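# Lift three sand cores from the mould onto plywood

## Task

Remove three sand cores from the mould: the elongated core with the rounded nose, plus the two upright bladed cores sitting in the robot's right half of the mould. Set all three down on the plywood boards next to the mould and release them. The remaining two cores must still be upright in the mould afterwards.

## Robot and tools

Robot: two arms, left_arm and right_arm, each with six joints and a two-finger gripper. Each arm also carries a wrist camera: cam_left_wrist and cam_right_wrist, both 896x504 pixels (focal length roughly 434 and 443 px, principal point near the image centre).

Frames: the scene frame has its origin at table-top height, halfway between the two nominal bases. +x points forward over the table, +z points up, and left_arm sits on the +y side. Image left/right does not match arm names. Calibrated bases: left_arm at (+0.031, +0.345, 0) m with quat_wxyz (+1.000, 0, 0, +0.008); right_arm at (+0.030, -0.335, 0) m with quat_wxyz (+1.000, 0, 0, -0.014). Both bases have +z up. Each arm's end_effector_position (m) and end_effector_quat_wxyz are expressed in that arm's own base frame and may be off by a few cm, more when reaching far. The reported point lies between the finger pads, about 1 cm behind the tips. The fingers point along the gripper's +z and close along its y.

Joint order, used everywhere: waist, shoulder, elbow, wrist pitch, wrist yaw, wrist roll. Stated ranges (rad): waist -2.618 to 3.054, shoulder 0.000 to 3.142, elbow 0.000 to 3.142, wrist pitch -1.571 to 1.571, wrist yaw -1.571 to 1.571, wrist roll -2.094 to 2.094. Real ends may differ by up to 0.059 rad.

Row format (shared by execute_actions and move): one flat list of 14 numbers covering both arms, each in [-1, 1]: left_arm's six joints then its opening, then right_arm's six joints then its opening. Always send all 14, even if one arm stays still. The joint numbers are offsets, not poses: they count from the 'Joint targets' line at the start of the action or move, not from the previous row. Scale: 1.0 equals 2.224 rad for waist, shoulder and elbow, and 8.485 rad for the three wrist joints. The opening number is absolute: +1 fully open, -1 closed; in between, the fingers go to where grip_measured would read that value. Sending 0 for a joint re-sends its current target; to hold a gripper unchanged, resend its current opening (0 is a half-open command).

execute_actions(actions, cameras): actions is a list of actions; each action is a list of up to 15 rows, one row per 1/30 s step; if fewer rows are given the last one repeats to fill 15 steps. Repeating the same offset in the next action moves further. An action asking any joint to go more than 0.059 rad beyond its range is rejected for both arms; a malformed call or a failing first action rejects the whole call. An empty actions list just reports state and images. cameras: list of names, [] for none, omitted or ["all"] for all; an unknown name invalidates the call.

move(target, speed, blend, opening_speed, blocking, cameras): target is one 14-number row or a list of up to 15 rows, every row an offset from the same starting Joint targets. Joints interpolate together, so the hand travels on a curve and does not avoid obstacles or the other arm. speed: rad/s for the joint with the longest travel, 0.01 to 12.57, default 0.5 (one value or one per target). blend: corner-rounding radius in rad for lists. opening_speed: gripper command rate per second on the -1..+1 scale, at least 0.2; use a slow value when closing on sand cores so they are not crushed. blocking=false returns after about 0.5 s while motion continues. Total path time is capped at 10 s. The result adds a 'move:' line: done, off_target (rests more than 0.035 rad away), moving, held, or fault, plus limits=held if steps were withheld.

wait(seconds 0 to 10, cameras) lets time pass with commands held. stop(cameras) brakes a running move. zoom_image(camera, region) enlarges [x0, y0, x1, y1] pixels (max 504x504) of the latest image from cam_left_wrist or cam_right_wrist. finished_scene(scene) ends the current scene irreversibly; pass its number, and only call it once the cores rest on the boards with the robot clear.

Result lines: Joint positions and Joint velocities per arm (rad, rad/s), then finger-pad gap (m; 0.094 fully open); 'within noise' means the arm is still. Joint targets is the base for your next offsets. Tool commands shows present gripper commands. grip_measured uses the opening scale and can read a few mm wide when empty; when squeezing it does not show a stop at contact. grip_effort_nm is motor effort (negative = closing), not pad force. Joint torques follow joint order; the first three wrap at ±28 N m. 'joint sent to its limit' means a joint hit its real end; 'joint command not followed' means the clearance check altered targets. Per step a target may lead the measured angle by at most 0.339 rad (big joints) or 2.2 rad (wrist); targets that would move the hand more than 200 mm are scaled back. While you reason, the simulation keeps running and holds the last command.

Avoid: dropping cores, opening while a core is still moving, fast impacts into the mould or table, pressing hard, letting anything leave the table, and any contact or grip between the two arms (can fail the task). If an arm is blocked, command its targets back past its measured angles to stop pushing. Long holding, stretched poses or pushing into unreachable poses heat motors: MOTOR HOT appears at 75 °C, at 90 °C the arm folds and stops working, at 100 °C it collapses. Occasionally loose objects get nudged by outside pushes.

Each tool is called after "Emit:" by a JSON object that holds its "op" and its "data".

## Session

Emit:
{"op": "execute_actions", "data": {"actions": []}}

Scene clock: 0.00 s.
left_arm: end_effector_position=(+0.3493, -0.0518, +0.2095) grip_measured=+1.000 grip_effort_nm=n/a end_effector_quat_wxyz=(+0.534, -0.007, +0.815, -0.226) | right_arm: end_effector_position=(+0.3046, +0.0783, +0.1820) grip_measured=+1.000 grip_effort_nm=n/a end_effector_quat_wxyz=(+0.477, +0.034, +0.863, +0.162)
Joint positions: left_arm=[0.059 1.017 0.578 0.071 0.424 -0.25 0.094] | right_arm=[0.21 0.854 0.562 -0.224 -0.068 0.329 0.094]
Joint velocities: within noise
Joint torques (N m): no reading
Heat: left arm: 31 °C; right arm: 32 °C.
Joint targets: left_arm=[0.059 1.010 0.587 0.072 0.427 -0.248] | right_arm=[0.210 0.847 0.574 -0.220 -0.067 0.327]
Tool commands: left_gripper/opening=+1.0 right_gripper/opening=+1.0

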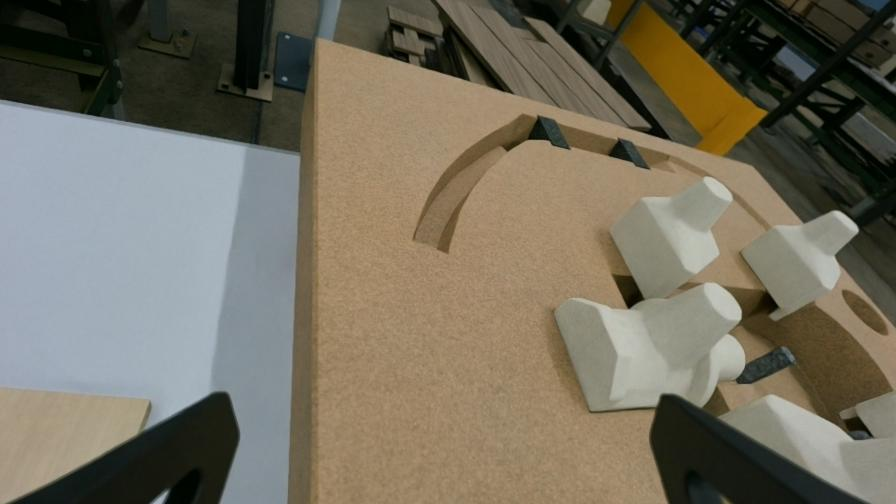

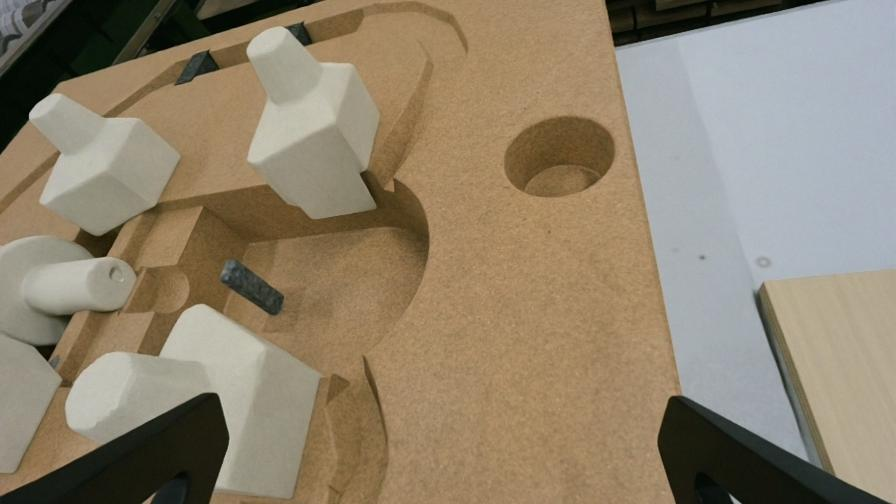

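Emit:
{"op": "move", "data": {"target": [-0.2289,0.0854,0.5004,-0.1735,-0.0503,0.0292,1,0.0719,0.112,0.2293,-0.0434,0.0079,-0.0385,1], "speed": 1.2}}

Scene clock: 6.67 s.
left_arm: end_effector_position=(+0.2390, -0.1138, +0.3358) grip_measured=+1.000 grip_effort_nm=0.027 end_effector_quat_wxyz=(+0.317, +0.205, +0.923, -0.077) | right_arm: end_effector_position=(+0.3241, +0.1254, +0.2572) grip_measured=+1.000 grip_effort_nm=0.027 end_effector_quat_wxyz=(+0.447, -0.159, +0.876, +0.087)
Joint positions: left_arm=[-0.442 1.195 1.681 -1.393 0.009 -0.007 0.094] | right_arm=[0.363 1.093 1.05 -0.582 -0.006 0.007 0.094]
Joint velocities: within noise
Joint torques (N m): left_arm=[-0.54 -1.5 5.83 1.56 -0.08 -0.01] | right_arm=[0.62 -2.33 8.85 1.3 0.06 -0.11]
Heat: left arm: 33 °C; right arm: 33 °C.
Joint targets: left_arm=[-0.450 1.200 1.701 -1.400 0.000 -0.001] | right_arm=[0.370 1.096 1.084 -0.588 0.000 0.000]
move: done

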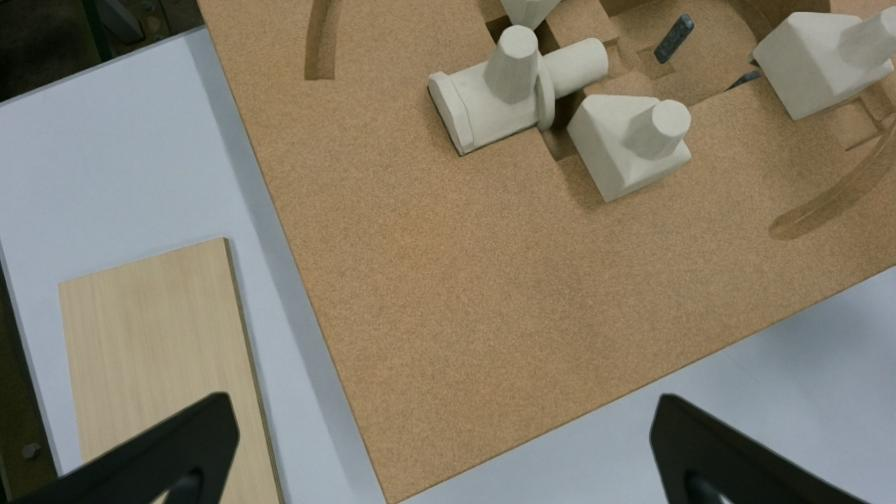

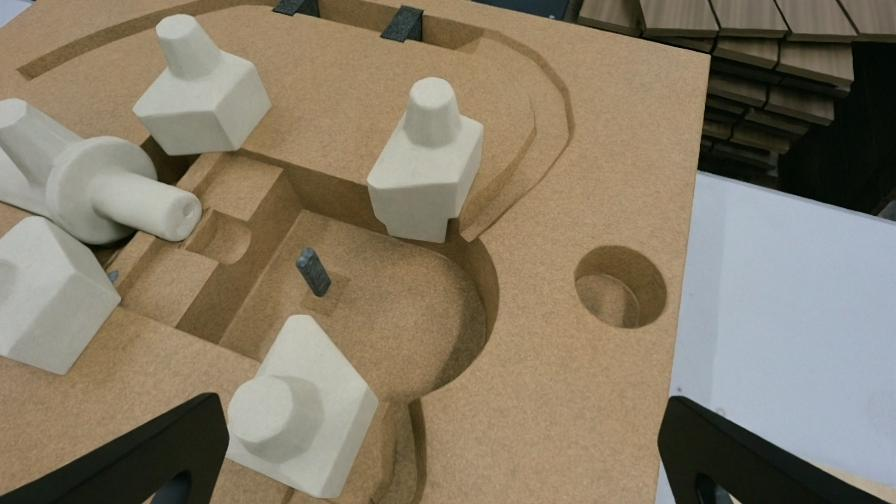

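Emit:
{"op": "move", "data": {"target": [-0.0517,0.3372,0.1322,0.0448,0,0,0.3,0.2891,0.1358,-0.135,0.0984,0.1391,0,1], "speed": 1.0}}

Scene clock: 56.13 s.
left_arm: end_effector_position=(+0.4168, -0.2609, +0.2207) grip_measured=+0.302 grip_effort_nm=-0.066 end_effector_quat_wxyz=(+0.266, +0.263, +0.924, -0.081) | right_arm: end_effector_position=(+0.3191, +0.2008, +0.2372) grip_measured=+1.000 grip_effort_nm=0.027 end_effector_quat_wxyz=(+0.630, -0.065, +0.754, -0.174)
Joint positions: left_arm=[-0.559 1.943 1.969 -1.034 0.007 -0.006 0.061] | right_arm=[1.008 1.395 0.793 0.222 1.167 -0.004 0.094]
Joint velocities: within noise
Joint torques (N m): left_arm=[-0.49 -8.58 7.45 1.62 -0.04 0] | right_arm=[0.4 -4.36 5.14 1.37 0.25 0]
Heat: left arm: 34 °C; right arm: 38 °C.
Joint targets: left_arm=[-0.565 1.950 1.995 -1.020 0.000 -0.001] | right_arm=[1.013 1.398 0.784 0.247 1.180 0.000]
move: done

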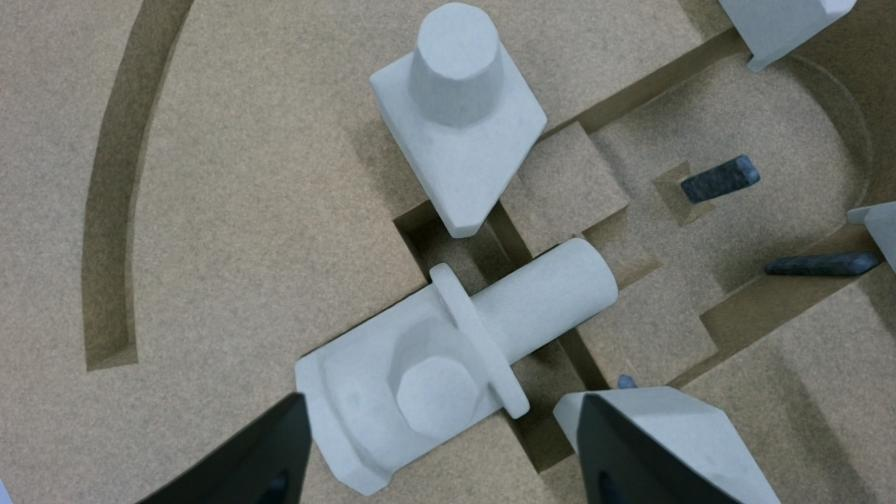

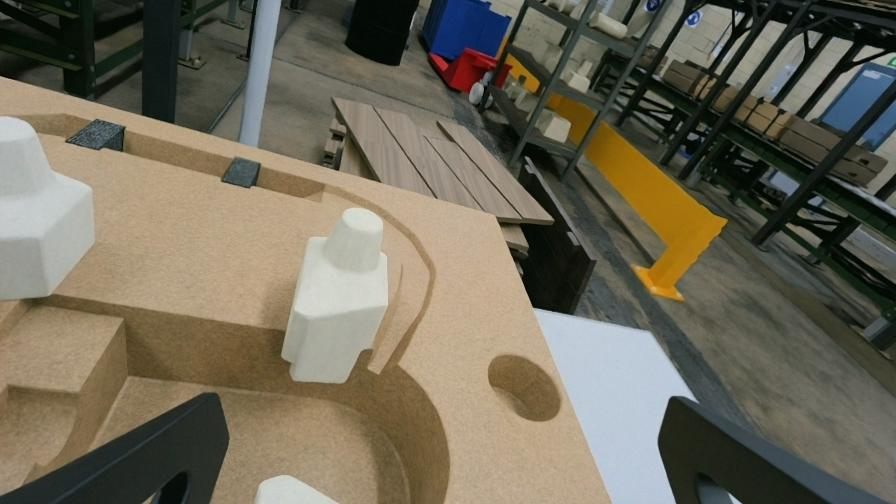

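Emit:
{"op": "move", "data": {"target": [0.0063,-0.027,-0.1448,0.0328,0,0,0.3,0,0.0549,-0.067,0.0316,0,0.0424,1], "speed": 0.4}}

Scene clock: 70.33 s.
left_arm: end_effector_position=(+0.4220, -0.2641, +0.1516) grip_measured=+0.302 grip_effort_nm=-0.066 end_effector_quat_wxyz=(+0.264, +0.263, +0.924, -0.080) | right_arm: end_effector_position=(+0.3186, +0.1998, +0.1815) grip_measured=+1.000 grip_effort_nm=0.027 end_effector_quat_wxyz=(+0.651, +0.067, +0.754, -0.064)
Joint positions: left_arm=[-0.559 1.934 1.681 -0.758 0.007 -0.006 0.061] | right_arm=[1.008 1.515 0.644 0.491 1.169 0.343 0.094]
Joint velocities: within noise
Joint torques (N m): left_arm=[0.64 -12.56 4.7 1.64 -0.04 0.02] | right_arm=[0.4 -4.55 4.56 1.36 0.27 0.14]
Heat: left arm: 34 °C; right arm: 36 °C.
Joint targets: left_arm=[-0.551 1.890 1.673 -0.741 0.000 -0.001] | right_arm=[1.013 1.521 0.635 0.515 1.180 0.360]
move: off_target (left_arm); left_arm: the shoulder is farthest, 0.044 rad from its target

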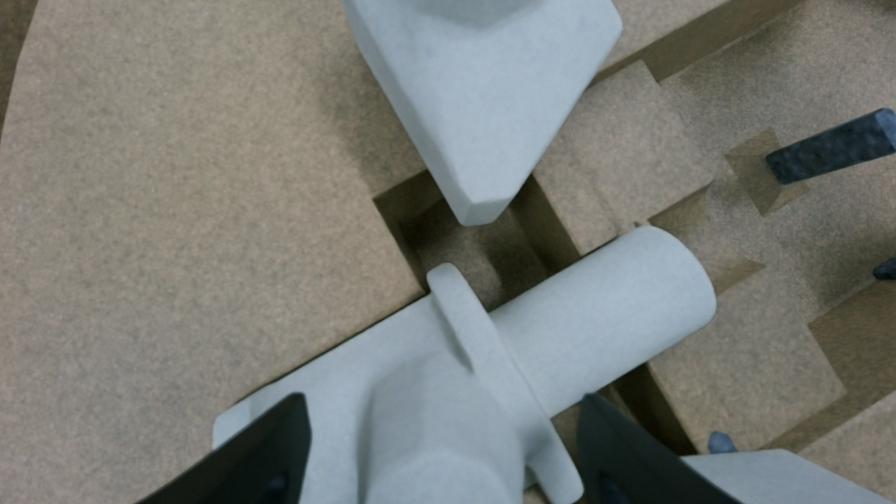

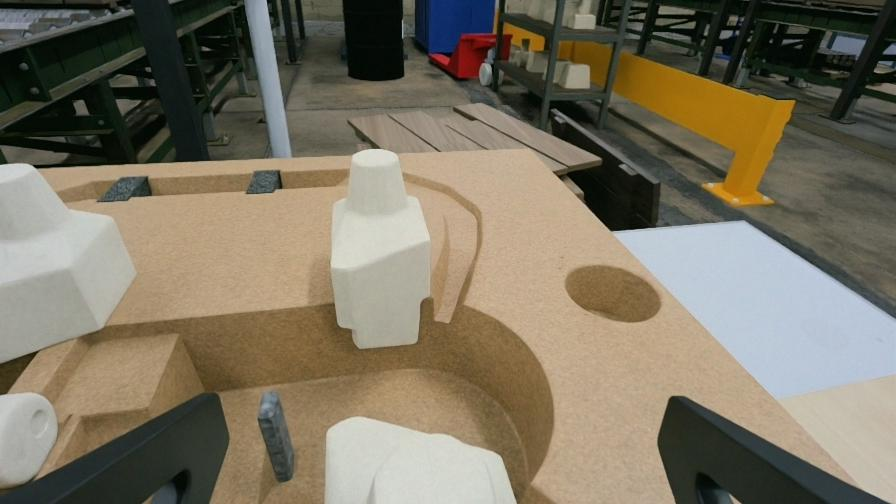

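Emit:
{"op": "move", "data": {"target": [[0,0,0,0,0,0,-0.55,0.0,0.0243,-0.018,0.0106,0,0,1],[0,0,0,0,0,0,-0.55,0.0,0.0243,-0.018,0.0106,0,0,-0.55]], "speed": 0.2, "opening_speed": 0.7}}

Scene clock: 78.70 s.
left_arm: end_effector_position=(+0.4220, -0.2641, +0.1516) grip_measured=-0.265 grip_effort_nm=-0.999 end_effector_quat_wxyz=(+0.264, +0.264, +0.924, -0.080) | right_arm: end_effector_position=(+0.3184, +0.2000, +0.1635) grip_measured=-0.378 grip_effort_nm=-0.999 end_effector_quat_wxyz=(+0.650, +0.066, +0.754, -0.062)
Joint positions: left_arm=[-0.559 1.934 1.681 -0.758 0.007 -0.005 0.035] | right_arm=[1.008 1.568 0.604 0.584 1.165 0.344 0.029]
Joint velocities: within noise
Joint torques (N m): left_arm=[0.58 -12.6 4.78 1.62 -0.08 0] | right_arm=[0.4 -4.63 4.22 1.36 0.31 0.14]
Heat: left arm: 35 °C; right arm: 36 °C.
Joint targets: left_arm=[-0.551 1.890 1.673 -0.742 0.000 -0.001] | right_arm=[1.013 1.575 0.595 0.605 1.180 0.360]
move: off_target (left_arm); left_arm: the shoulder is farthest, 0.044 rad from its target

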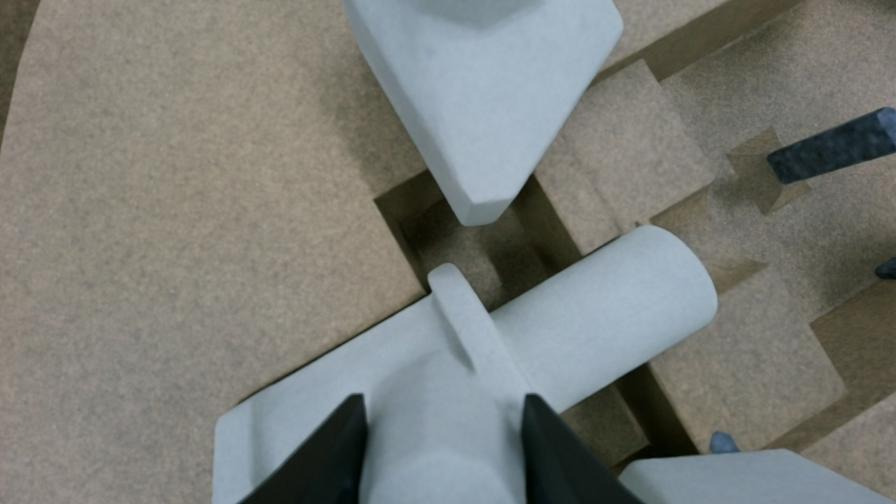

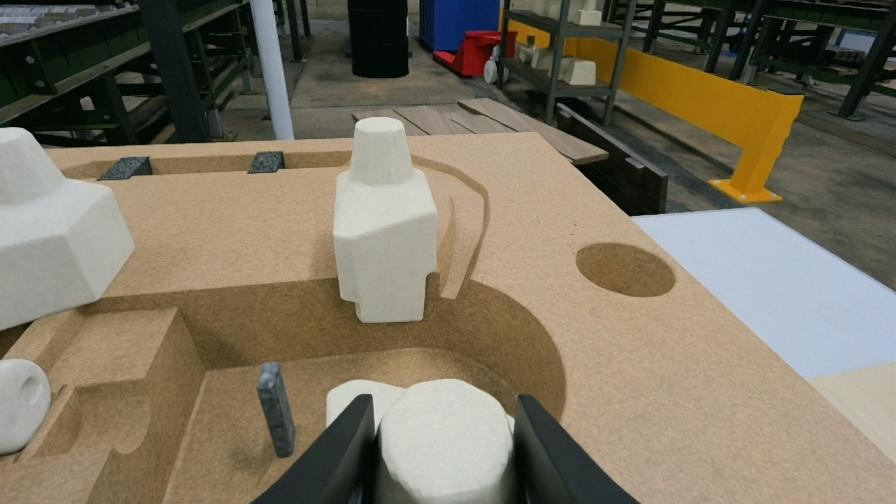

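Emit:
{"op": "move", "data": {"target": [[0,0.0045,0.0549,-0.0068,0,0,-0.55,0,-0.0427,0.036,-0.0136,0,0,-0.55],[0,0.0157,0.1493,-0.0263,0,0,-0.55,0,-0.0854,0.0854,-0.0348,0,0,-0.55],[0,0.0382,0.237,-0.0422,0,0,-0.55,0,-0.1192,0.1731,-0.0654,0,0,-0.55]], "speed": [0.12,0.25,0.35]}}

Scene clock: 94.87 s.
left_arm: end_effector_position=(+0.4162, -0.2601, +0.2515) grip_measured=-0.266 grip_effort_nm=-0.994 end_effector_quat_wxyz=(+0.270, +0.263, +0.923, -0.081) | right_arm: end_effector_position=(+0.3185, +0.2033, +0.2733) grip_measured=-0.379 grip_effort_nm=-1.009 end_effector_quat_wxyz=(+0.642, +0.054, +0.762, -0.061)
Joint positions: left_arm=[-0.559 1.98 2.146 -1.166 0.006 -0.004 0.034] | right_arm=[1.008 1.347 0.929 0.004 1.142 0.356 0.029]
Joint velocities: within noise
Joint torques (N m): left_arm=[0.68 -9.54 9.57 2.21 -0.02 -0.02] | right_arm=[0.42 -7.53 10.17 1.58 0.54 0.01]
Heat: left arm: 36 °C; right arm: 36 °C.
Joint targets: left_arm=[-0.551 1.975 2.199 -1.100 0.000 0.000] | right_arm=[1.013 1.310 0.980 0.050 1.180 0.360]
move: off_target (left_arm, right_arm); left_arm: the wrist pitch is farthest, 0.066 rad from its target; right_arm: the elbow is farthest, 0.051 rad from its target

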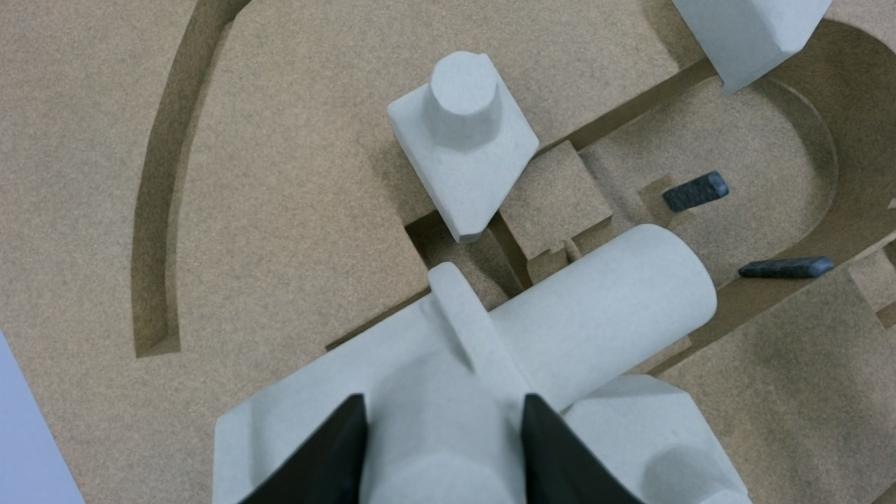

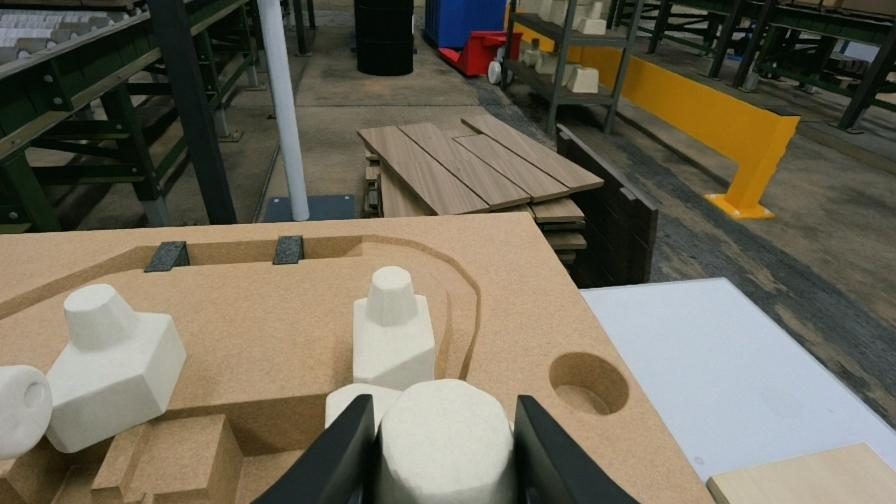

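Emit:
{"op": "move", "data": {"target": [[0.3961,0,0,0,0,0,-0.55,-0.6578,-0.0495,0.1079,-0.0978,-0.1768,0,-0.55],[0.3961,-0.2653,-0.4582,0.053,0,0,-0.55,-0.6578,0.1709,0.3282,-0.1691,-0.1768,0,-0.55]], "speed": [0.7,0.5], "blend": 0.05}}

Scene clock: 119.87 s.
left_arm: end_effector_position=(+0.3489, +0.1241, +0.1590) grip_measured=-0.266 grip_effort_nm=-1.004 end_effector_quat_wxyz=(+0.270, -0.164, +0.948, +0.048) | right_arm: end_effector_position=(+0.3283, -0.1005, +0.1948) grip_measured=-0.381 grip_effort_nm=-1.009 end_effector_quat_wxyz=(+0.090, +0.374, +0.913, +0.138)
Joint positions: left_arm=[0.336 1.447 1.166 -0.735 -0.006 -0.004 0.034] | right_arm=[-0.447 1.694 1.661 -1.37 -0.286 0.356 0.029]
Joint velocities: within noise
Joint torques (N m): left_arm=[-0.4 -9.99 6.57 2.38 0.09 -0.05] | right_arm=[-0.25 -6.83 9.11 0.24 -0.47 0.01]
Heat: left arm: 39 °C; right arm: 39 °C.
Joint targets: left_arm=[0.330 1.385 1.181 -0.650 0.000 0.000] | right_arm=[-0.450 1.690 1.710 -1.385 -0.320 0.360]
move: off_target (left_arm, right_arm); left_arm: the wrist pitch is farthest, 0.085 rad from its target; right_arm: the elbow is farthest, 0.049 rad from its target

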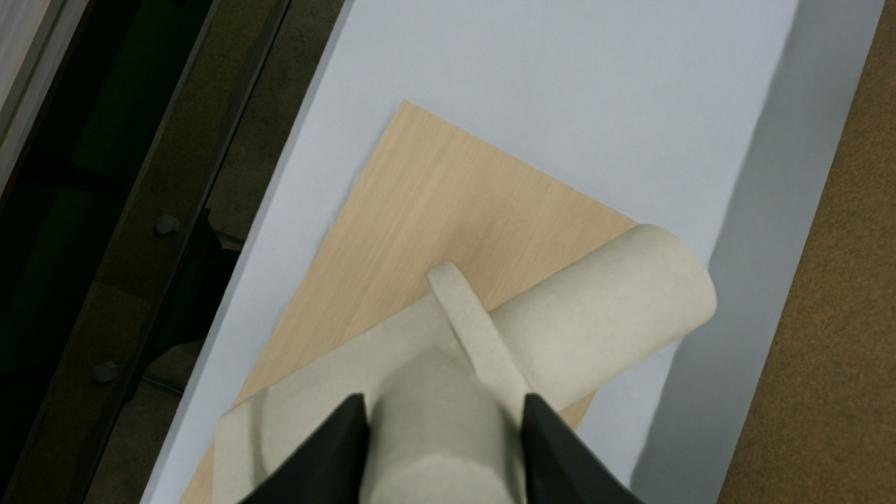

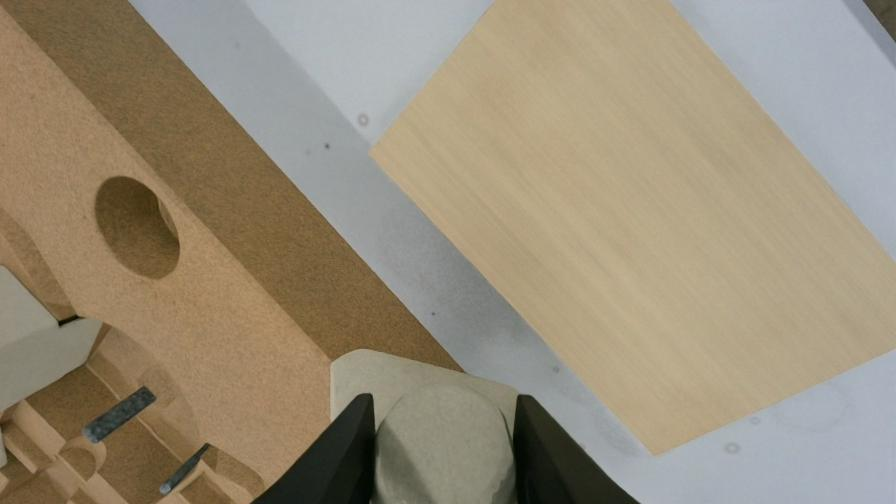

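Emit:
{"op": "move", "data": {"target": [[0.0135,-0.0382,-0.1016,0.0165,0,0,-0.55,-0.0243,0.1506,0.0225,0.0265,0,0,-0.55],[0.0135,-0.0382,-0.1016,0.0165,0,0,-0.55,-0.0243,0.1866,0.0225,0.0283,0,0,-0.55]], "speed": [0.3,0.15]}}

Scene clock: 138.57 s.
left_arm: end_effector_position=(+0.3220, +0.1203, +0.1212) grip_measured=-0.266 grip_effort_nm=-1.009 end_effector_quat_wxyz=(+0.270, -0.171, +0.946, +0.050) | right_arm: end_effector_position=(+0.3887, -0.1522, +0.0711) grip_measured=-0.381 grip_effort_nm=-1.004 end_effector_quat_wxyz=(+0.033, +0.407, +0.902, +0.143)
Joint positions: left_arm=[0.352 1.359 0.941 -0.597 -0.005 -0.004 0.034] | right_arm=[-0.498 2.101 1.723 -1.148 -0.291 0.356 0.029]
Joint velocities: within noise
Joint torques (N m): left_arm=[0.64 -8.88 6.38 2.38 0.08 -0.04] | right_arm=[-0.53 -9.24 8.06 0.21 -0.43 0.01]
Heat: left arm: 41 °C; right arm: 39 °C.
Joint targets: left_arm=[0.360 1.300 0.954 -0.510 0.000 0.000] | right_arm=[-0.504 2.105 1.760 -1.145 -0.320 0.360]
move: off_target (left_arm, right_arm); left_arm: the wrist pitch is farthest, 0.087 rad from its target; right_arm: the elbow is farthest, 0.037 rad from its target

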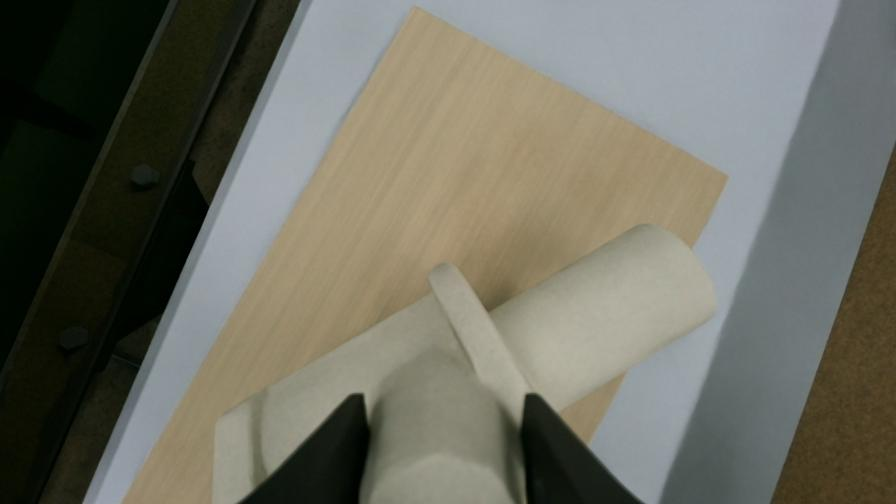

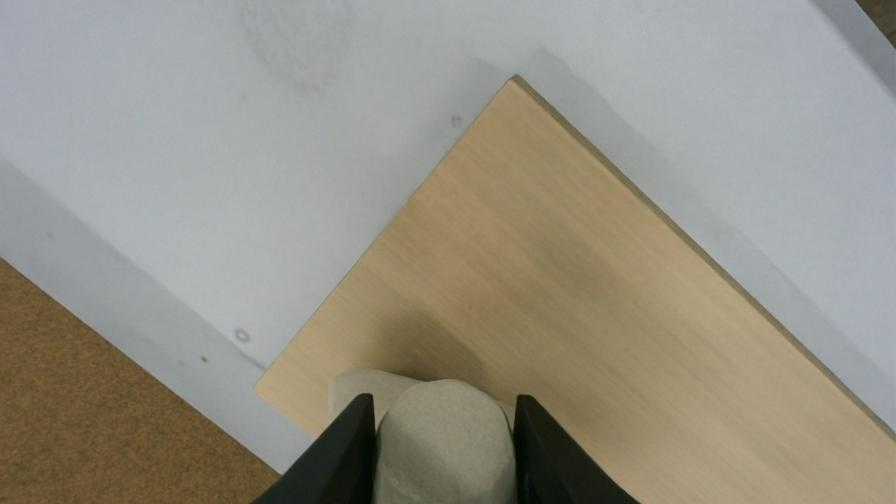

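Emit:
{"op": "move", "data": {"target": [0.018,0.0067,-0.0243,0.0071,0,0,-0.55,0,0.0112,-0.027,0.0012,0,0,-0.55], "speed": 0.08}}

Scene clock: 143.67 s.
left_arm: end_effector_position=(+0.3219, +0.1319, +0.1158) grip_measured=-0.266 grip_effort_nm=-1.009 end_effector_quat_wxyz=(+0.286, -0.186, +0.939, +0.053) | right_arm: end_effector_position=(+0.3869, -0.1496, +0.0592) grip_measured=-0.381 grip_effort_nm=-1.009 end_effector_quat_wxyz=(+0.020, +0.409, +0.900, +0.148)
Joint positions: left_arm=[0.389 1.355 0.899 -0.525 0.006 -0.004 0.034] | right_arm=[-0.498 2.122 1.708 -1.136 -0.299 0.357 0.029]
Joint velocities: within noise
Joint torques (N m): left_arm=[0.85 -7.39 5.49 2.3 -0.05 -0.02] | right_arm=[-0.53 -9.05 4.52 0.15 -0.35 -0.01]
Heat: left arm: 41 °C; right arm: 38 °C.
Joint targets: left_arm=[0.400 1.314 0.900 -0.450 0.000 -0.001] | right_arm=[-0.504 2.130 1.700 -1.135 -0.320 0.360]
move: off_target (left_arm); left_arm: the wrist pitch is farthest, 0.075 rad from its target

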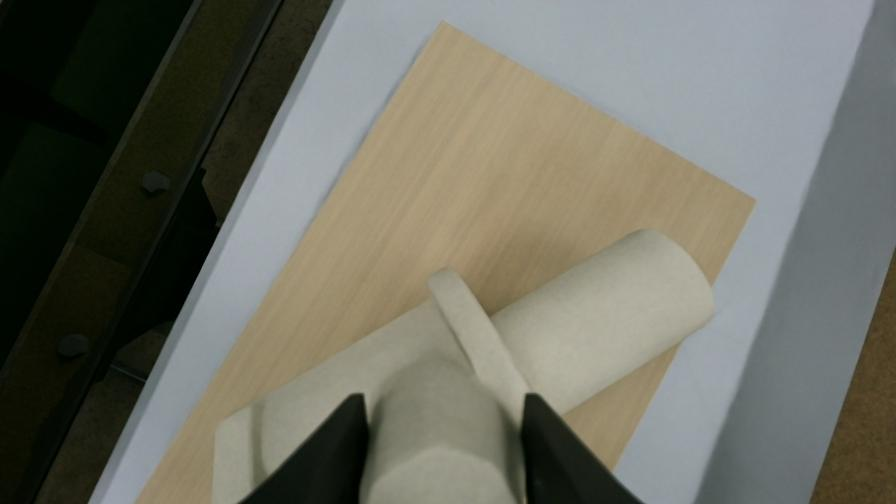

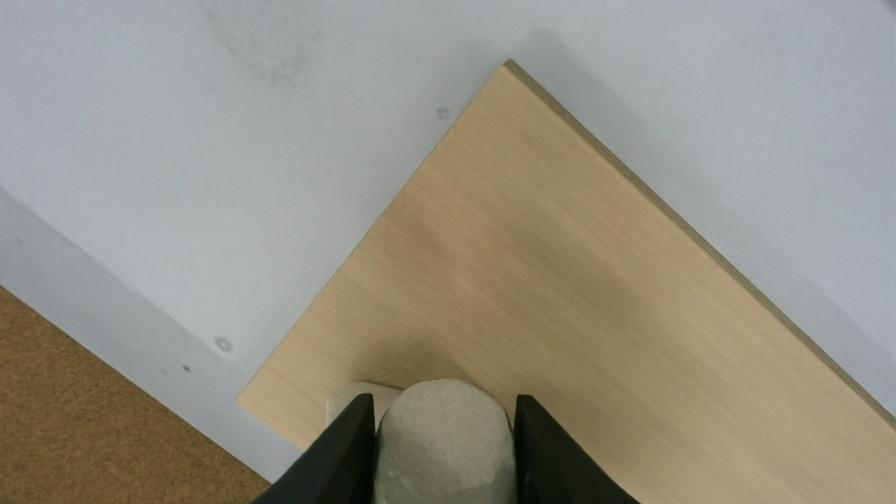

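Emit:
{"op": "move", "data": {"target": [0,0,-0.012,0,0,0,-0.55,0,0.003,-0.0135,0.0024,0,0,-0.55], "speed": 0.06}}

Scene clock: 148.03 s.
left_arm: end_effector_position=(+0.3215, +0.1318, +0.1153) grip_measured=-0.267 grip_effort_nm=-0.994 end_effector_quat_wxyz=(+0.292, -0.186, +0.937, +0.054) | right_arm: end_effector_position=(+0.3855, -0.1484, +0.0556) grip_measured=-0.381 grip_effort_nm=-1.004 end_effector_quat_wxyz=(+0.018, +0.410, +0.899, +0.152)
Joint positions: left_arm=[0.389 1.344 0.88 -0.504 0.006 -0.004 0.034] | right_arm=[-0.501 2.122 1.691 -1.125 -0.307 0.358 0.029]
Joint velocities: within noise
Joint torques (N m): left_arm=[0.88 -6.39 4.85 2.13 -0.02 -0.03] | right_arm=[-0.32 -8.54 3.48 0.23 -0.28 -0.02]
Heat: left arm: 41 °C; right arm: 38 °C.
Joint targets: left_arm=[0.400 1.315 0.874 -0.450 0.000 -0.001] | right_arm=[-0.504 2.136 1.670 -1.114 -0.320 0.360]
move: off_target (left_arm); left_arm: the wrist pitch is farthest, 0.054 rad from its target

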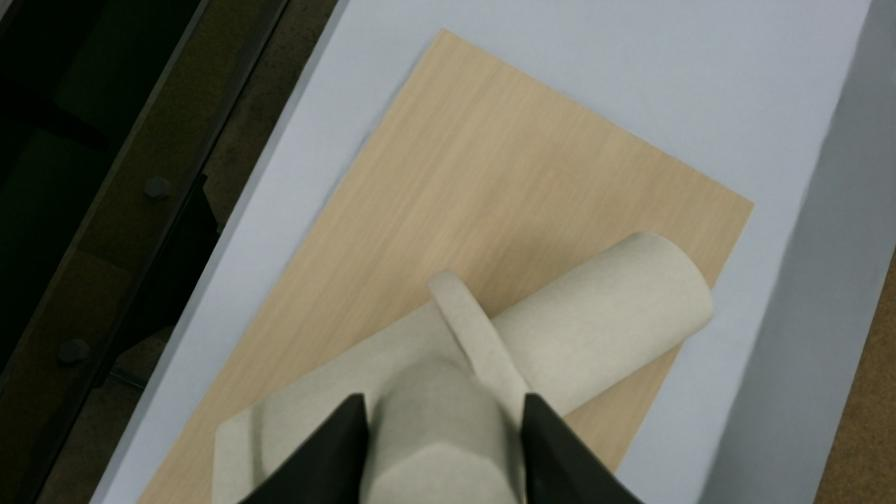

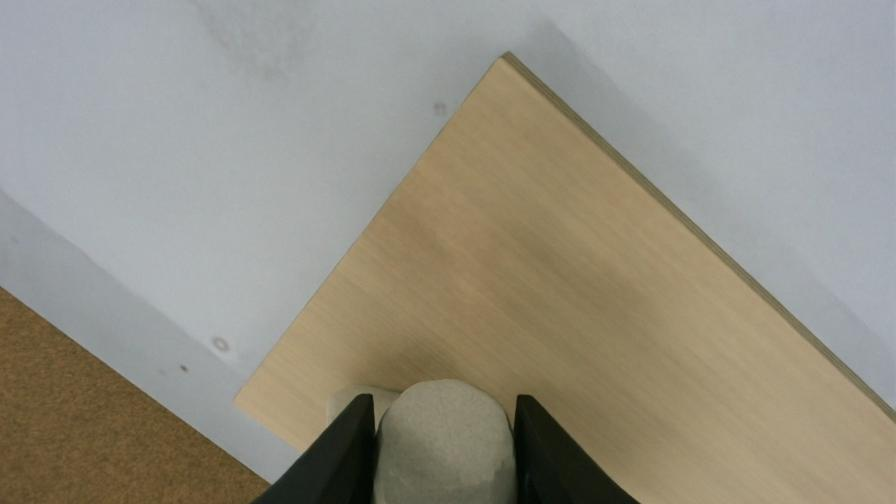

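Emit:
{"op": "move", "data": {"target": [[0,0,-0.005,0,0,0,-0.55,0,0.003,-0.0135,0.0014,0,0,-0.55],[0,0,-0.005,0,0,0,-0.1,0,0.003,-0.0135,0.0014,0,0,-0.2]], "speed": 0.08, "opening_speed": 0.2}}

Scene clock: 154.47 s.
left_arm: end_effector_position=(+0.3256, +0.1346, +0.1189) grip_measured=-0.102 grip_effort_nm=0.115 end_effector_quat_wxyz=(+0.307, -0.186, +0.932, +0.057) | right_arm: end_effector_position=(+0.3836, -0.1466, +0.0450) grip_measured=-0.203 grip_effort_nm=0.183 end_effector_quat_wxyz=(+0.016, +0.413, +0.897, +0.160)
Joint positions: left_arm=[0.392 1.338 0.872 -0.469 0.006 -0.004 0.042] | right_arm=[-0.506 2.127 1.652 -1.088 -0.324 0.358 0.037]
Joint velocities: within noise
Joint torques (N m): left_arm=[0.61 -6.13 4.66 1.8 -0.05 0.01] | right_arm=[0.13 -8.42 4.08 -0.01 -0.12 -0.01]
Heat: left arm: 40 °C; right arm: 38 °C.
Joint targets: left_arm=[0.400 1.314 0.863 -0.450 0.000 -0.001] | right_arm=[-0.504 2.143 1.640 -1.103 -0.320 0.360]
move: done; target 2's new numbers were sent with left_arm's wrist pitch 0.045 rad from that target

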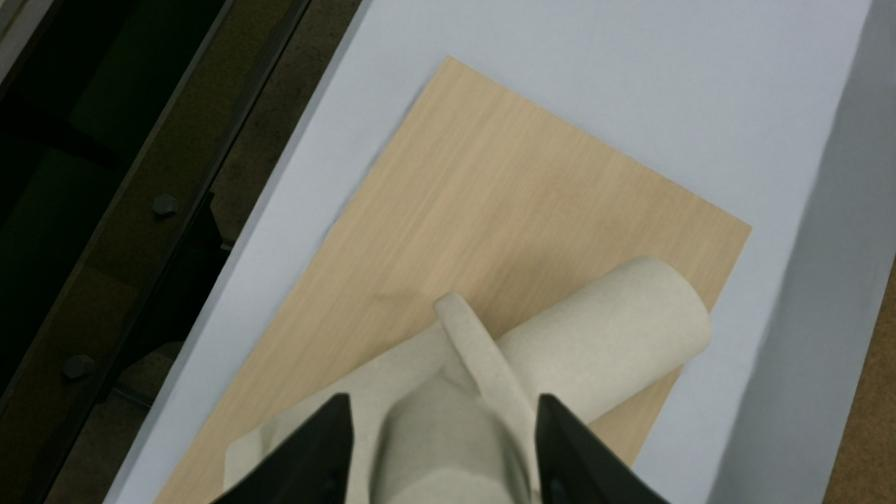

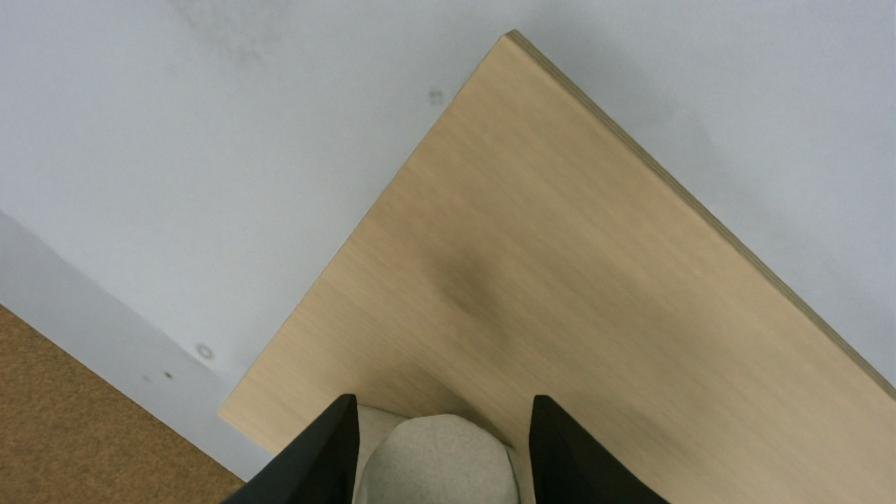

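Emit:
{"op": "move", "data": {"target": [[0,0,0,0,0,0,0.1,0,0,0,0,0,0,0.1],[0,-0.1124,0.03,-0.0363,0,0,0.1,-0.026,-0.0295,0.092,-0.0293,0,0,0.1],[0,-0.18,0.1,-0.0663,0,0,0.1,-0.026,-0.15,0.15,-0.03,0,0,0.1]], "speed": [0.3,0.3,0.5], "opening_speed": 0.6}}

Scene clock: 183.17 s.
left_arm: end_effector_position=(+0.2359, +0.0975, +0.2340) grip_measured=+0.098 grip_effort_nm=0.120 end_effector_quat_wxyz=(+0.340, -0.184, +0.920, +0.064) | right_arm: end_effector_position=(+0.3738, -0.1647, +0.2444) grip_measured=+0.097 grip_effort_nm=0.183 end_effector_quat_wxyz=(+0.194, +0.402, +0.884, +0.139)
Joint positions: left_arm=[0.392 0.921 1.064 -1.008 0.006 -0.004 0.052] | right_arm=[-0.556 1.818 1.957 -1.344 -0.321 0.358 0.052]
Joint velocities: within noise
Joint torques (N m): left_arm=[0.68 -1.28 6.9 1.63 -0.05 -0.02] | right_arm=[-0.61 -8.12 6.53 0.55 -0.19 -0.02]
Heat: left arm: 39 °C; right arm: 40 °C.
Joint targets: left_arm=[0.400 0.914 1.085 -1.012 0.000 -0.001] | right_arm=[-0.562 1.809 1.973 -1.357 -0.320 0.360]
move: done

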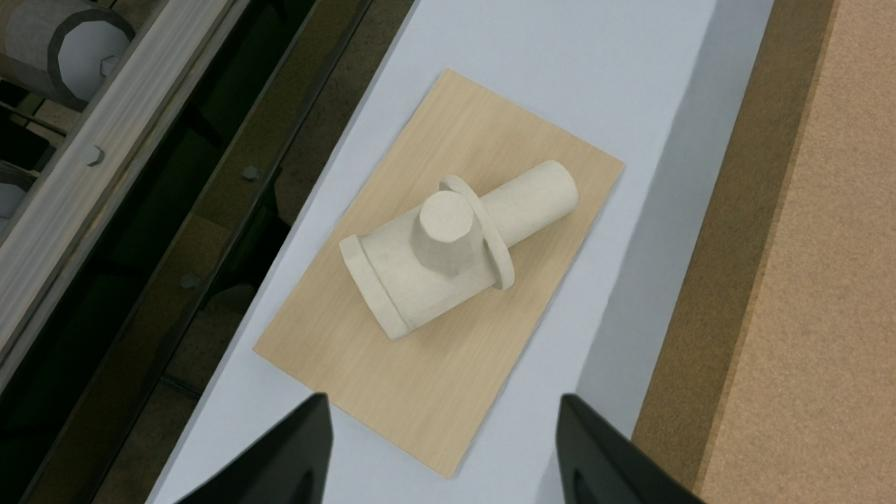

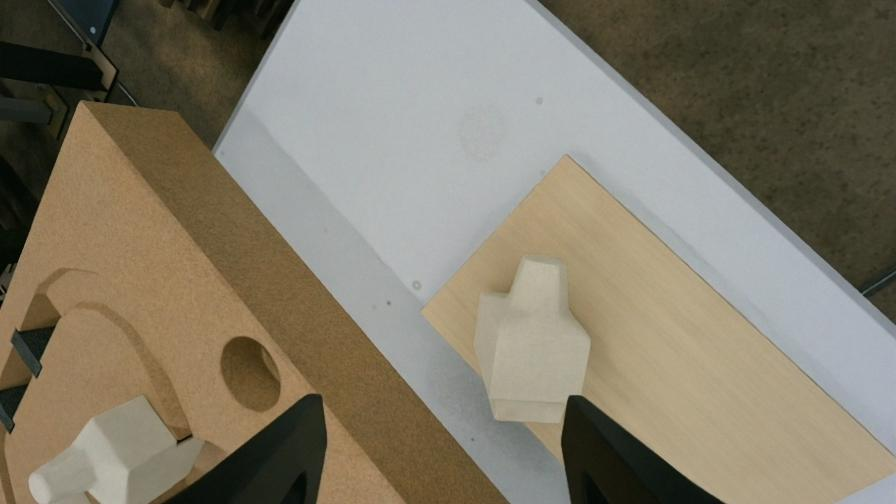

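Emit:
{"op": "zoom_image", "data": {"camera": "cam_right_wrist", "region": [400, 220, 640, 440]}}

Emit:
{"op": "move", "data": {"target": [[0,0,0,0,0,0,0.1,0.423,-0.164,-0.537,0.203,0.0377,-0.0424,1]], "speed": 0.9}}

Scaled by 2.100.

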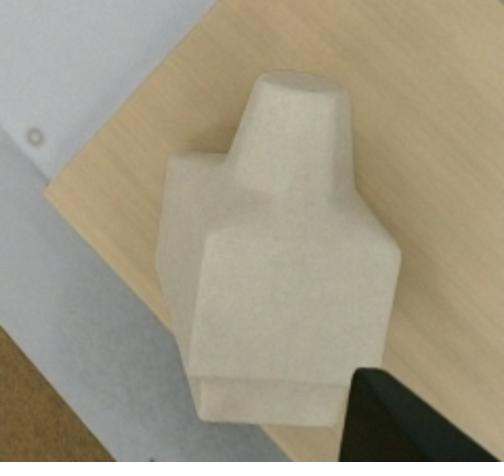

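Scene clock: 189.90 s.
left_arm: end_effector_position=(+0.2357, +0.0974, +0.2338) grip_measured=+0.098 grip_effort_nm=0.129 end_effector_quat_wxyz=(+0.339, -0.184, +0.920, +0.064) | right_arm: end_effector_position=(+0.4226, +0.1683, +0.1868) grip_measured=+0.997 grip_effort_nm=0.178 end_effector_quat_wxyz=(+0.561, -0.152, +0.806, +0.110)
Joint positions: left_arm=[0.392 0.921 1.064 -1.009 0.006 -0.004 0.052] | right_arm=[0.375 1.472 0.788 0.329 -0.004 0.005 0.094]
Joint velocities: within noise
Joint torques (N m): left_arm=[0.69 -1.39 6.84 1.63 -0.07 -0.03] | right_arm=[0.35 -7.64 5.31 1.81 -0.01 -0.08]
Heat: left arm: 39 °C; right arm: 39 °C.
Joint targets: left_arm=[0.400 0.914 1.085 -1.012 0.000 -0.001] | right_arm=[0.379 1.445 0.779 0.365 0.000 0.000]
move: off_target (right_arm); right_arm: the wrist pitch is farthest, 0.036 rad from its target

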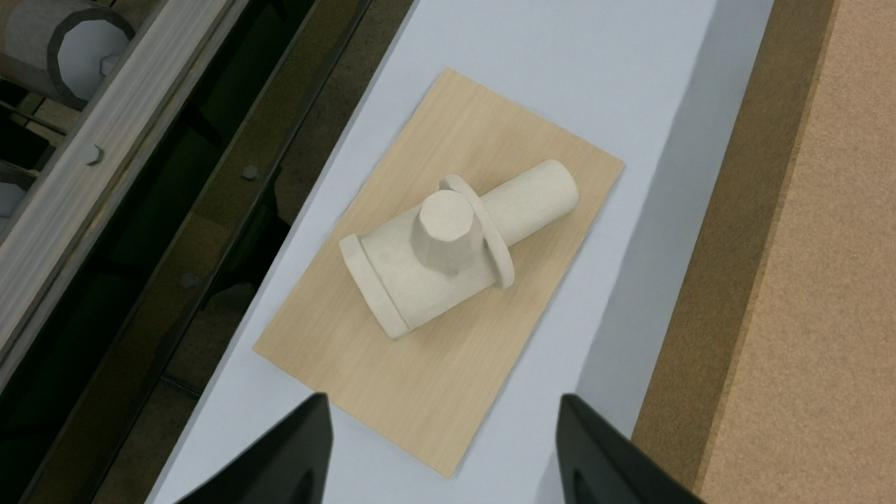

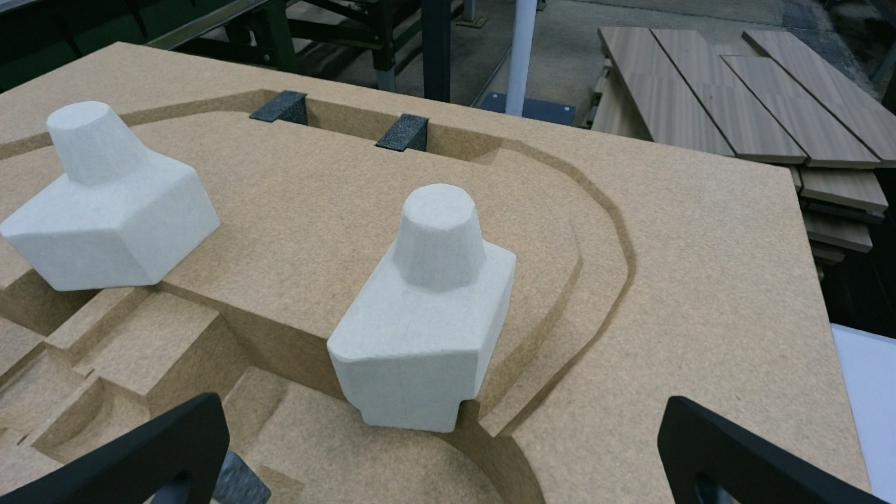

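Emit:
{"op": "move", "data": {"target": [[0,0,0,0,0,0,0.1,0,0.15,0.116,0.0097,0,0,1],[0,0,0,0,0,0,0.1,0,0.1884,0.1448,0.0121,0,0,1]], "speed": [0.4,0.15], "cameras": ["cam_right_wrist"]}}

Scene clock: 197.10 s.
left_arm: end_effector_position=(+0.2357, +0.0974, +0.2338) grip_measured=+0.098 grip_effort_nm=0.120 end_effector_quat_wxyz=(+0.339, -0.184, +0.920, +0.064) | right_arm: end_effector_position=(+0.5038, +0.2001, +0.1545) grip_measured=+0.997 grip_effort_nm=0.183 end_effector_quat_wxyz=(+0.560, -0.152, +0.807, +0.109)
Joint positions: left_arm=[0.392 0.921 1.064 -1.009 0.006 -0.004 0.052] | right_arm=[0.375 1.853 1.067 0.431 -0.003 0.004 0.094]
Joint velocities: within noise
Joint torques (N m): left_arm=[0.68 -1.37 6.98 1.63 -0.02 0] | right_arm=[0.31 -7.49 8.46 1.86 0.02 -0.09]
Heat: left arm: 39 °C; right arm: 39 °C.
Joint targets: left_arm=[0.400 0.914 1.085 -1.012 0.000 -0.001] | right_arm=[0.379 1.864 1.101 0.468 0.000 0.000]
move: off_target (right_arm); right_arm: the wrist pitch is farthest, 0.037 rad from its target
Images, in order (width x height): cam_right_wrist 896x504.

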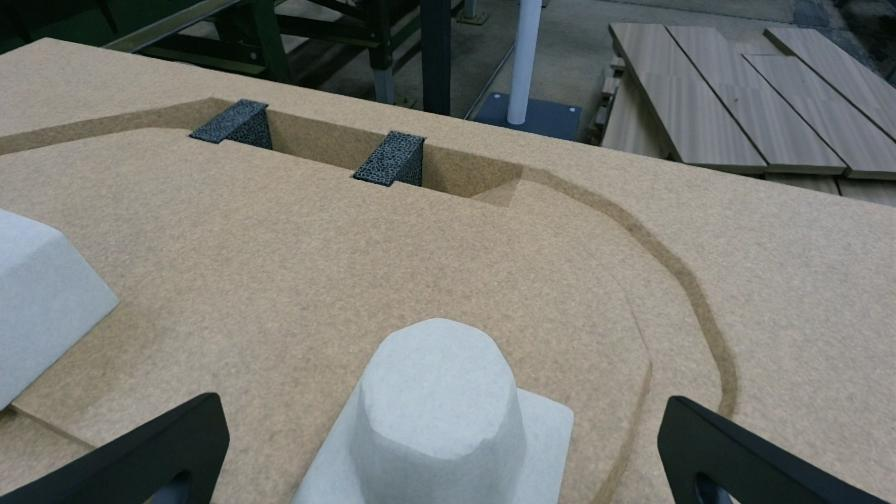

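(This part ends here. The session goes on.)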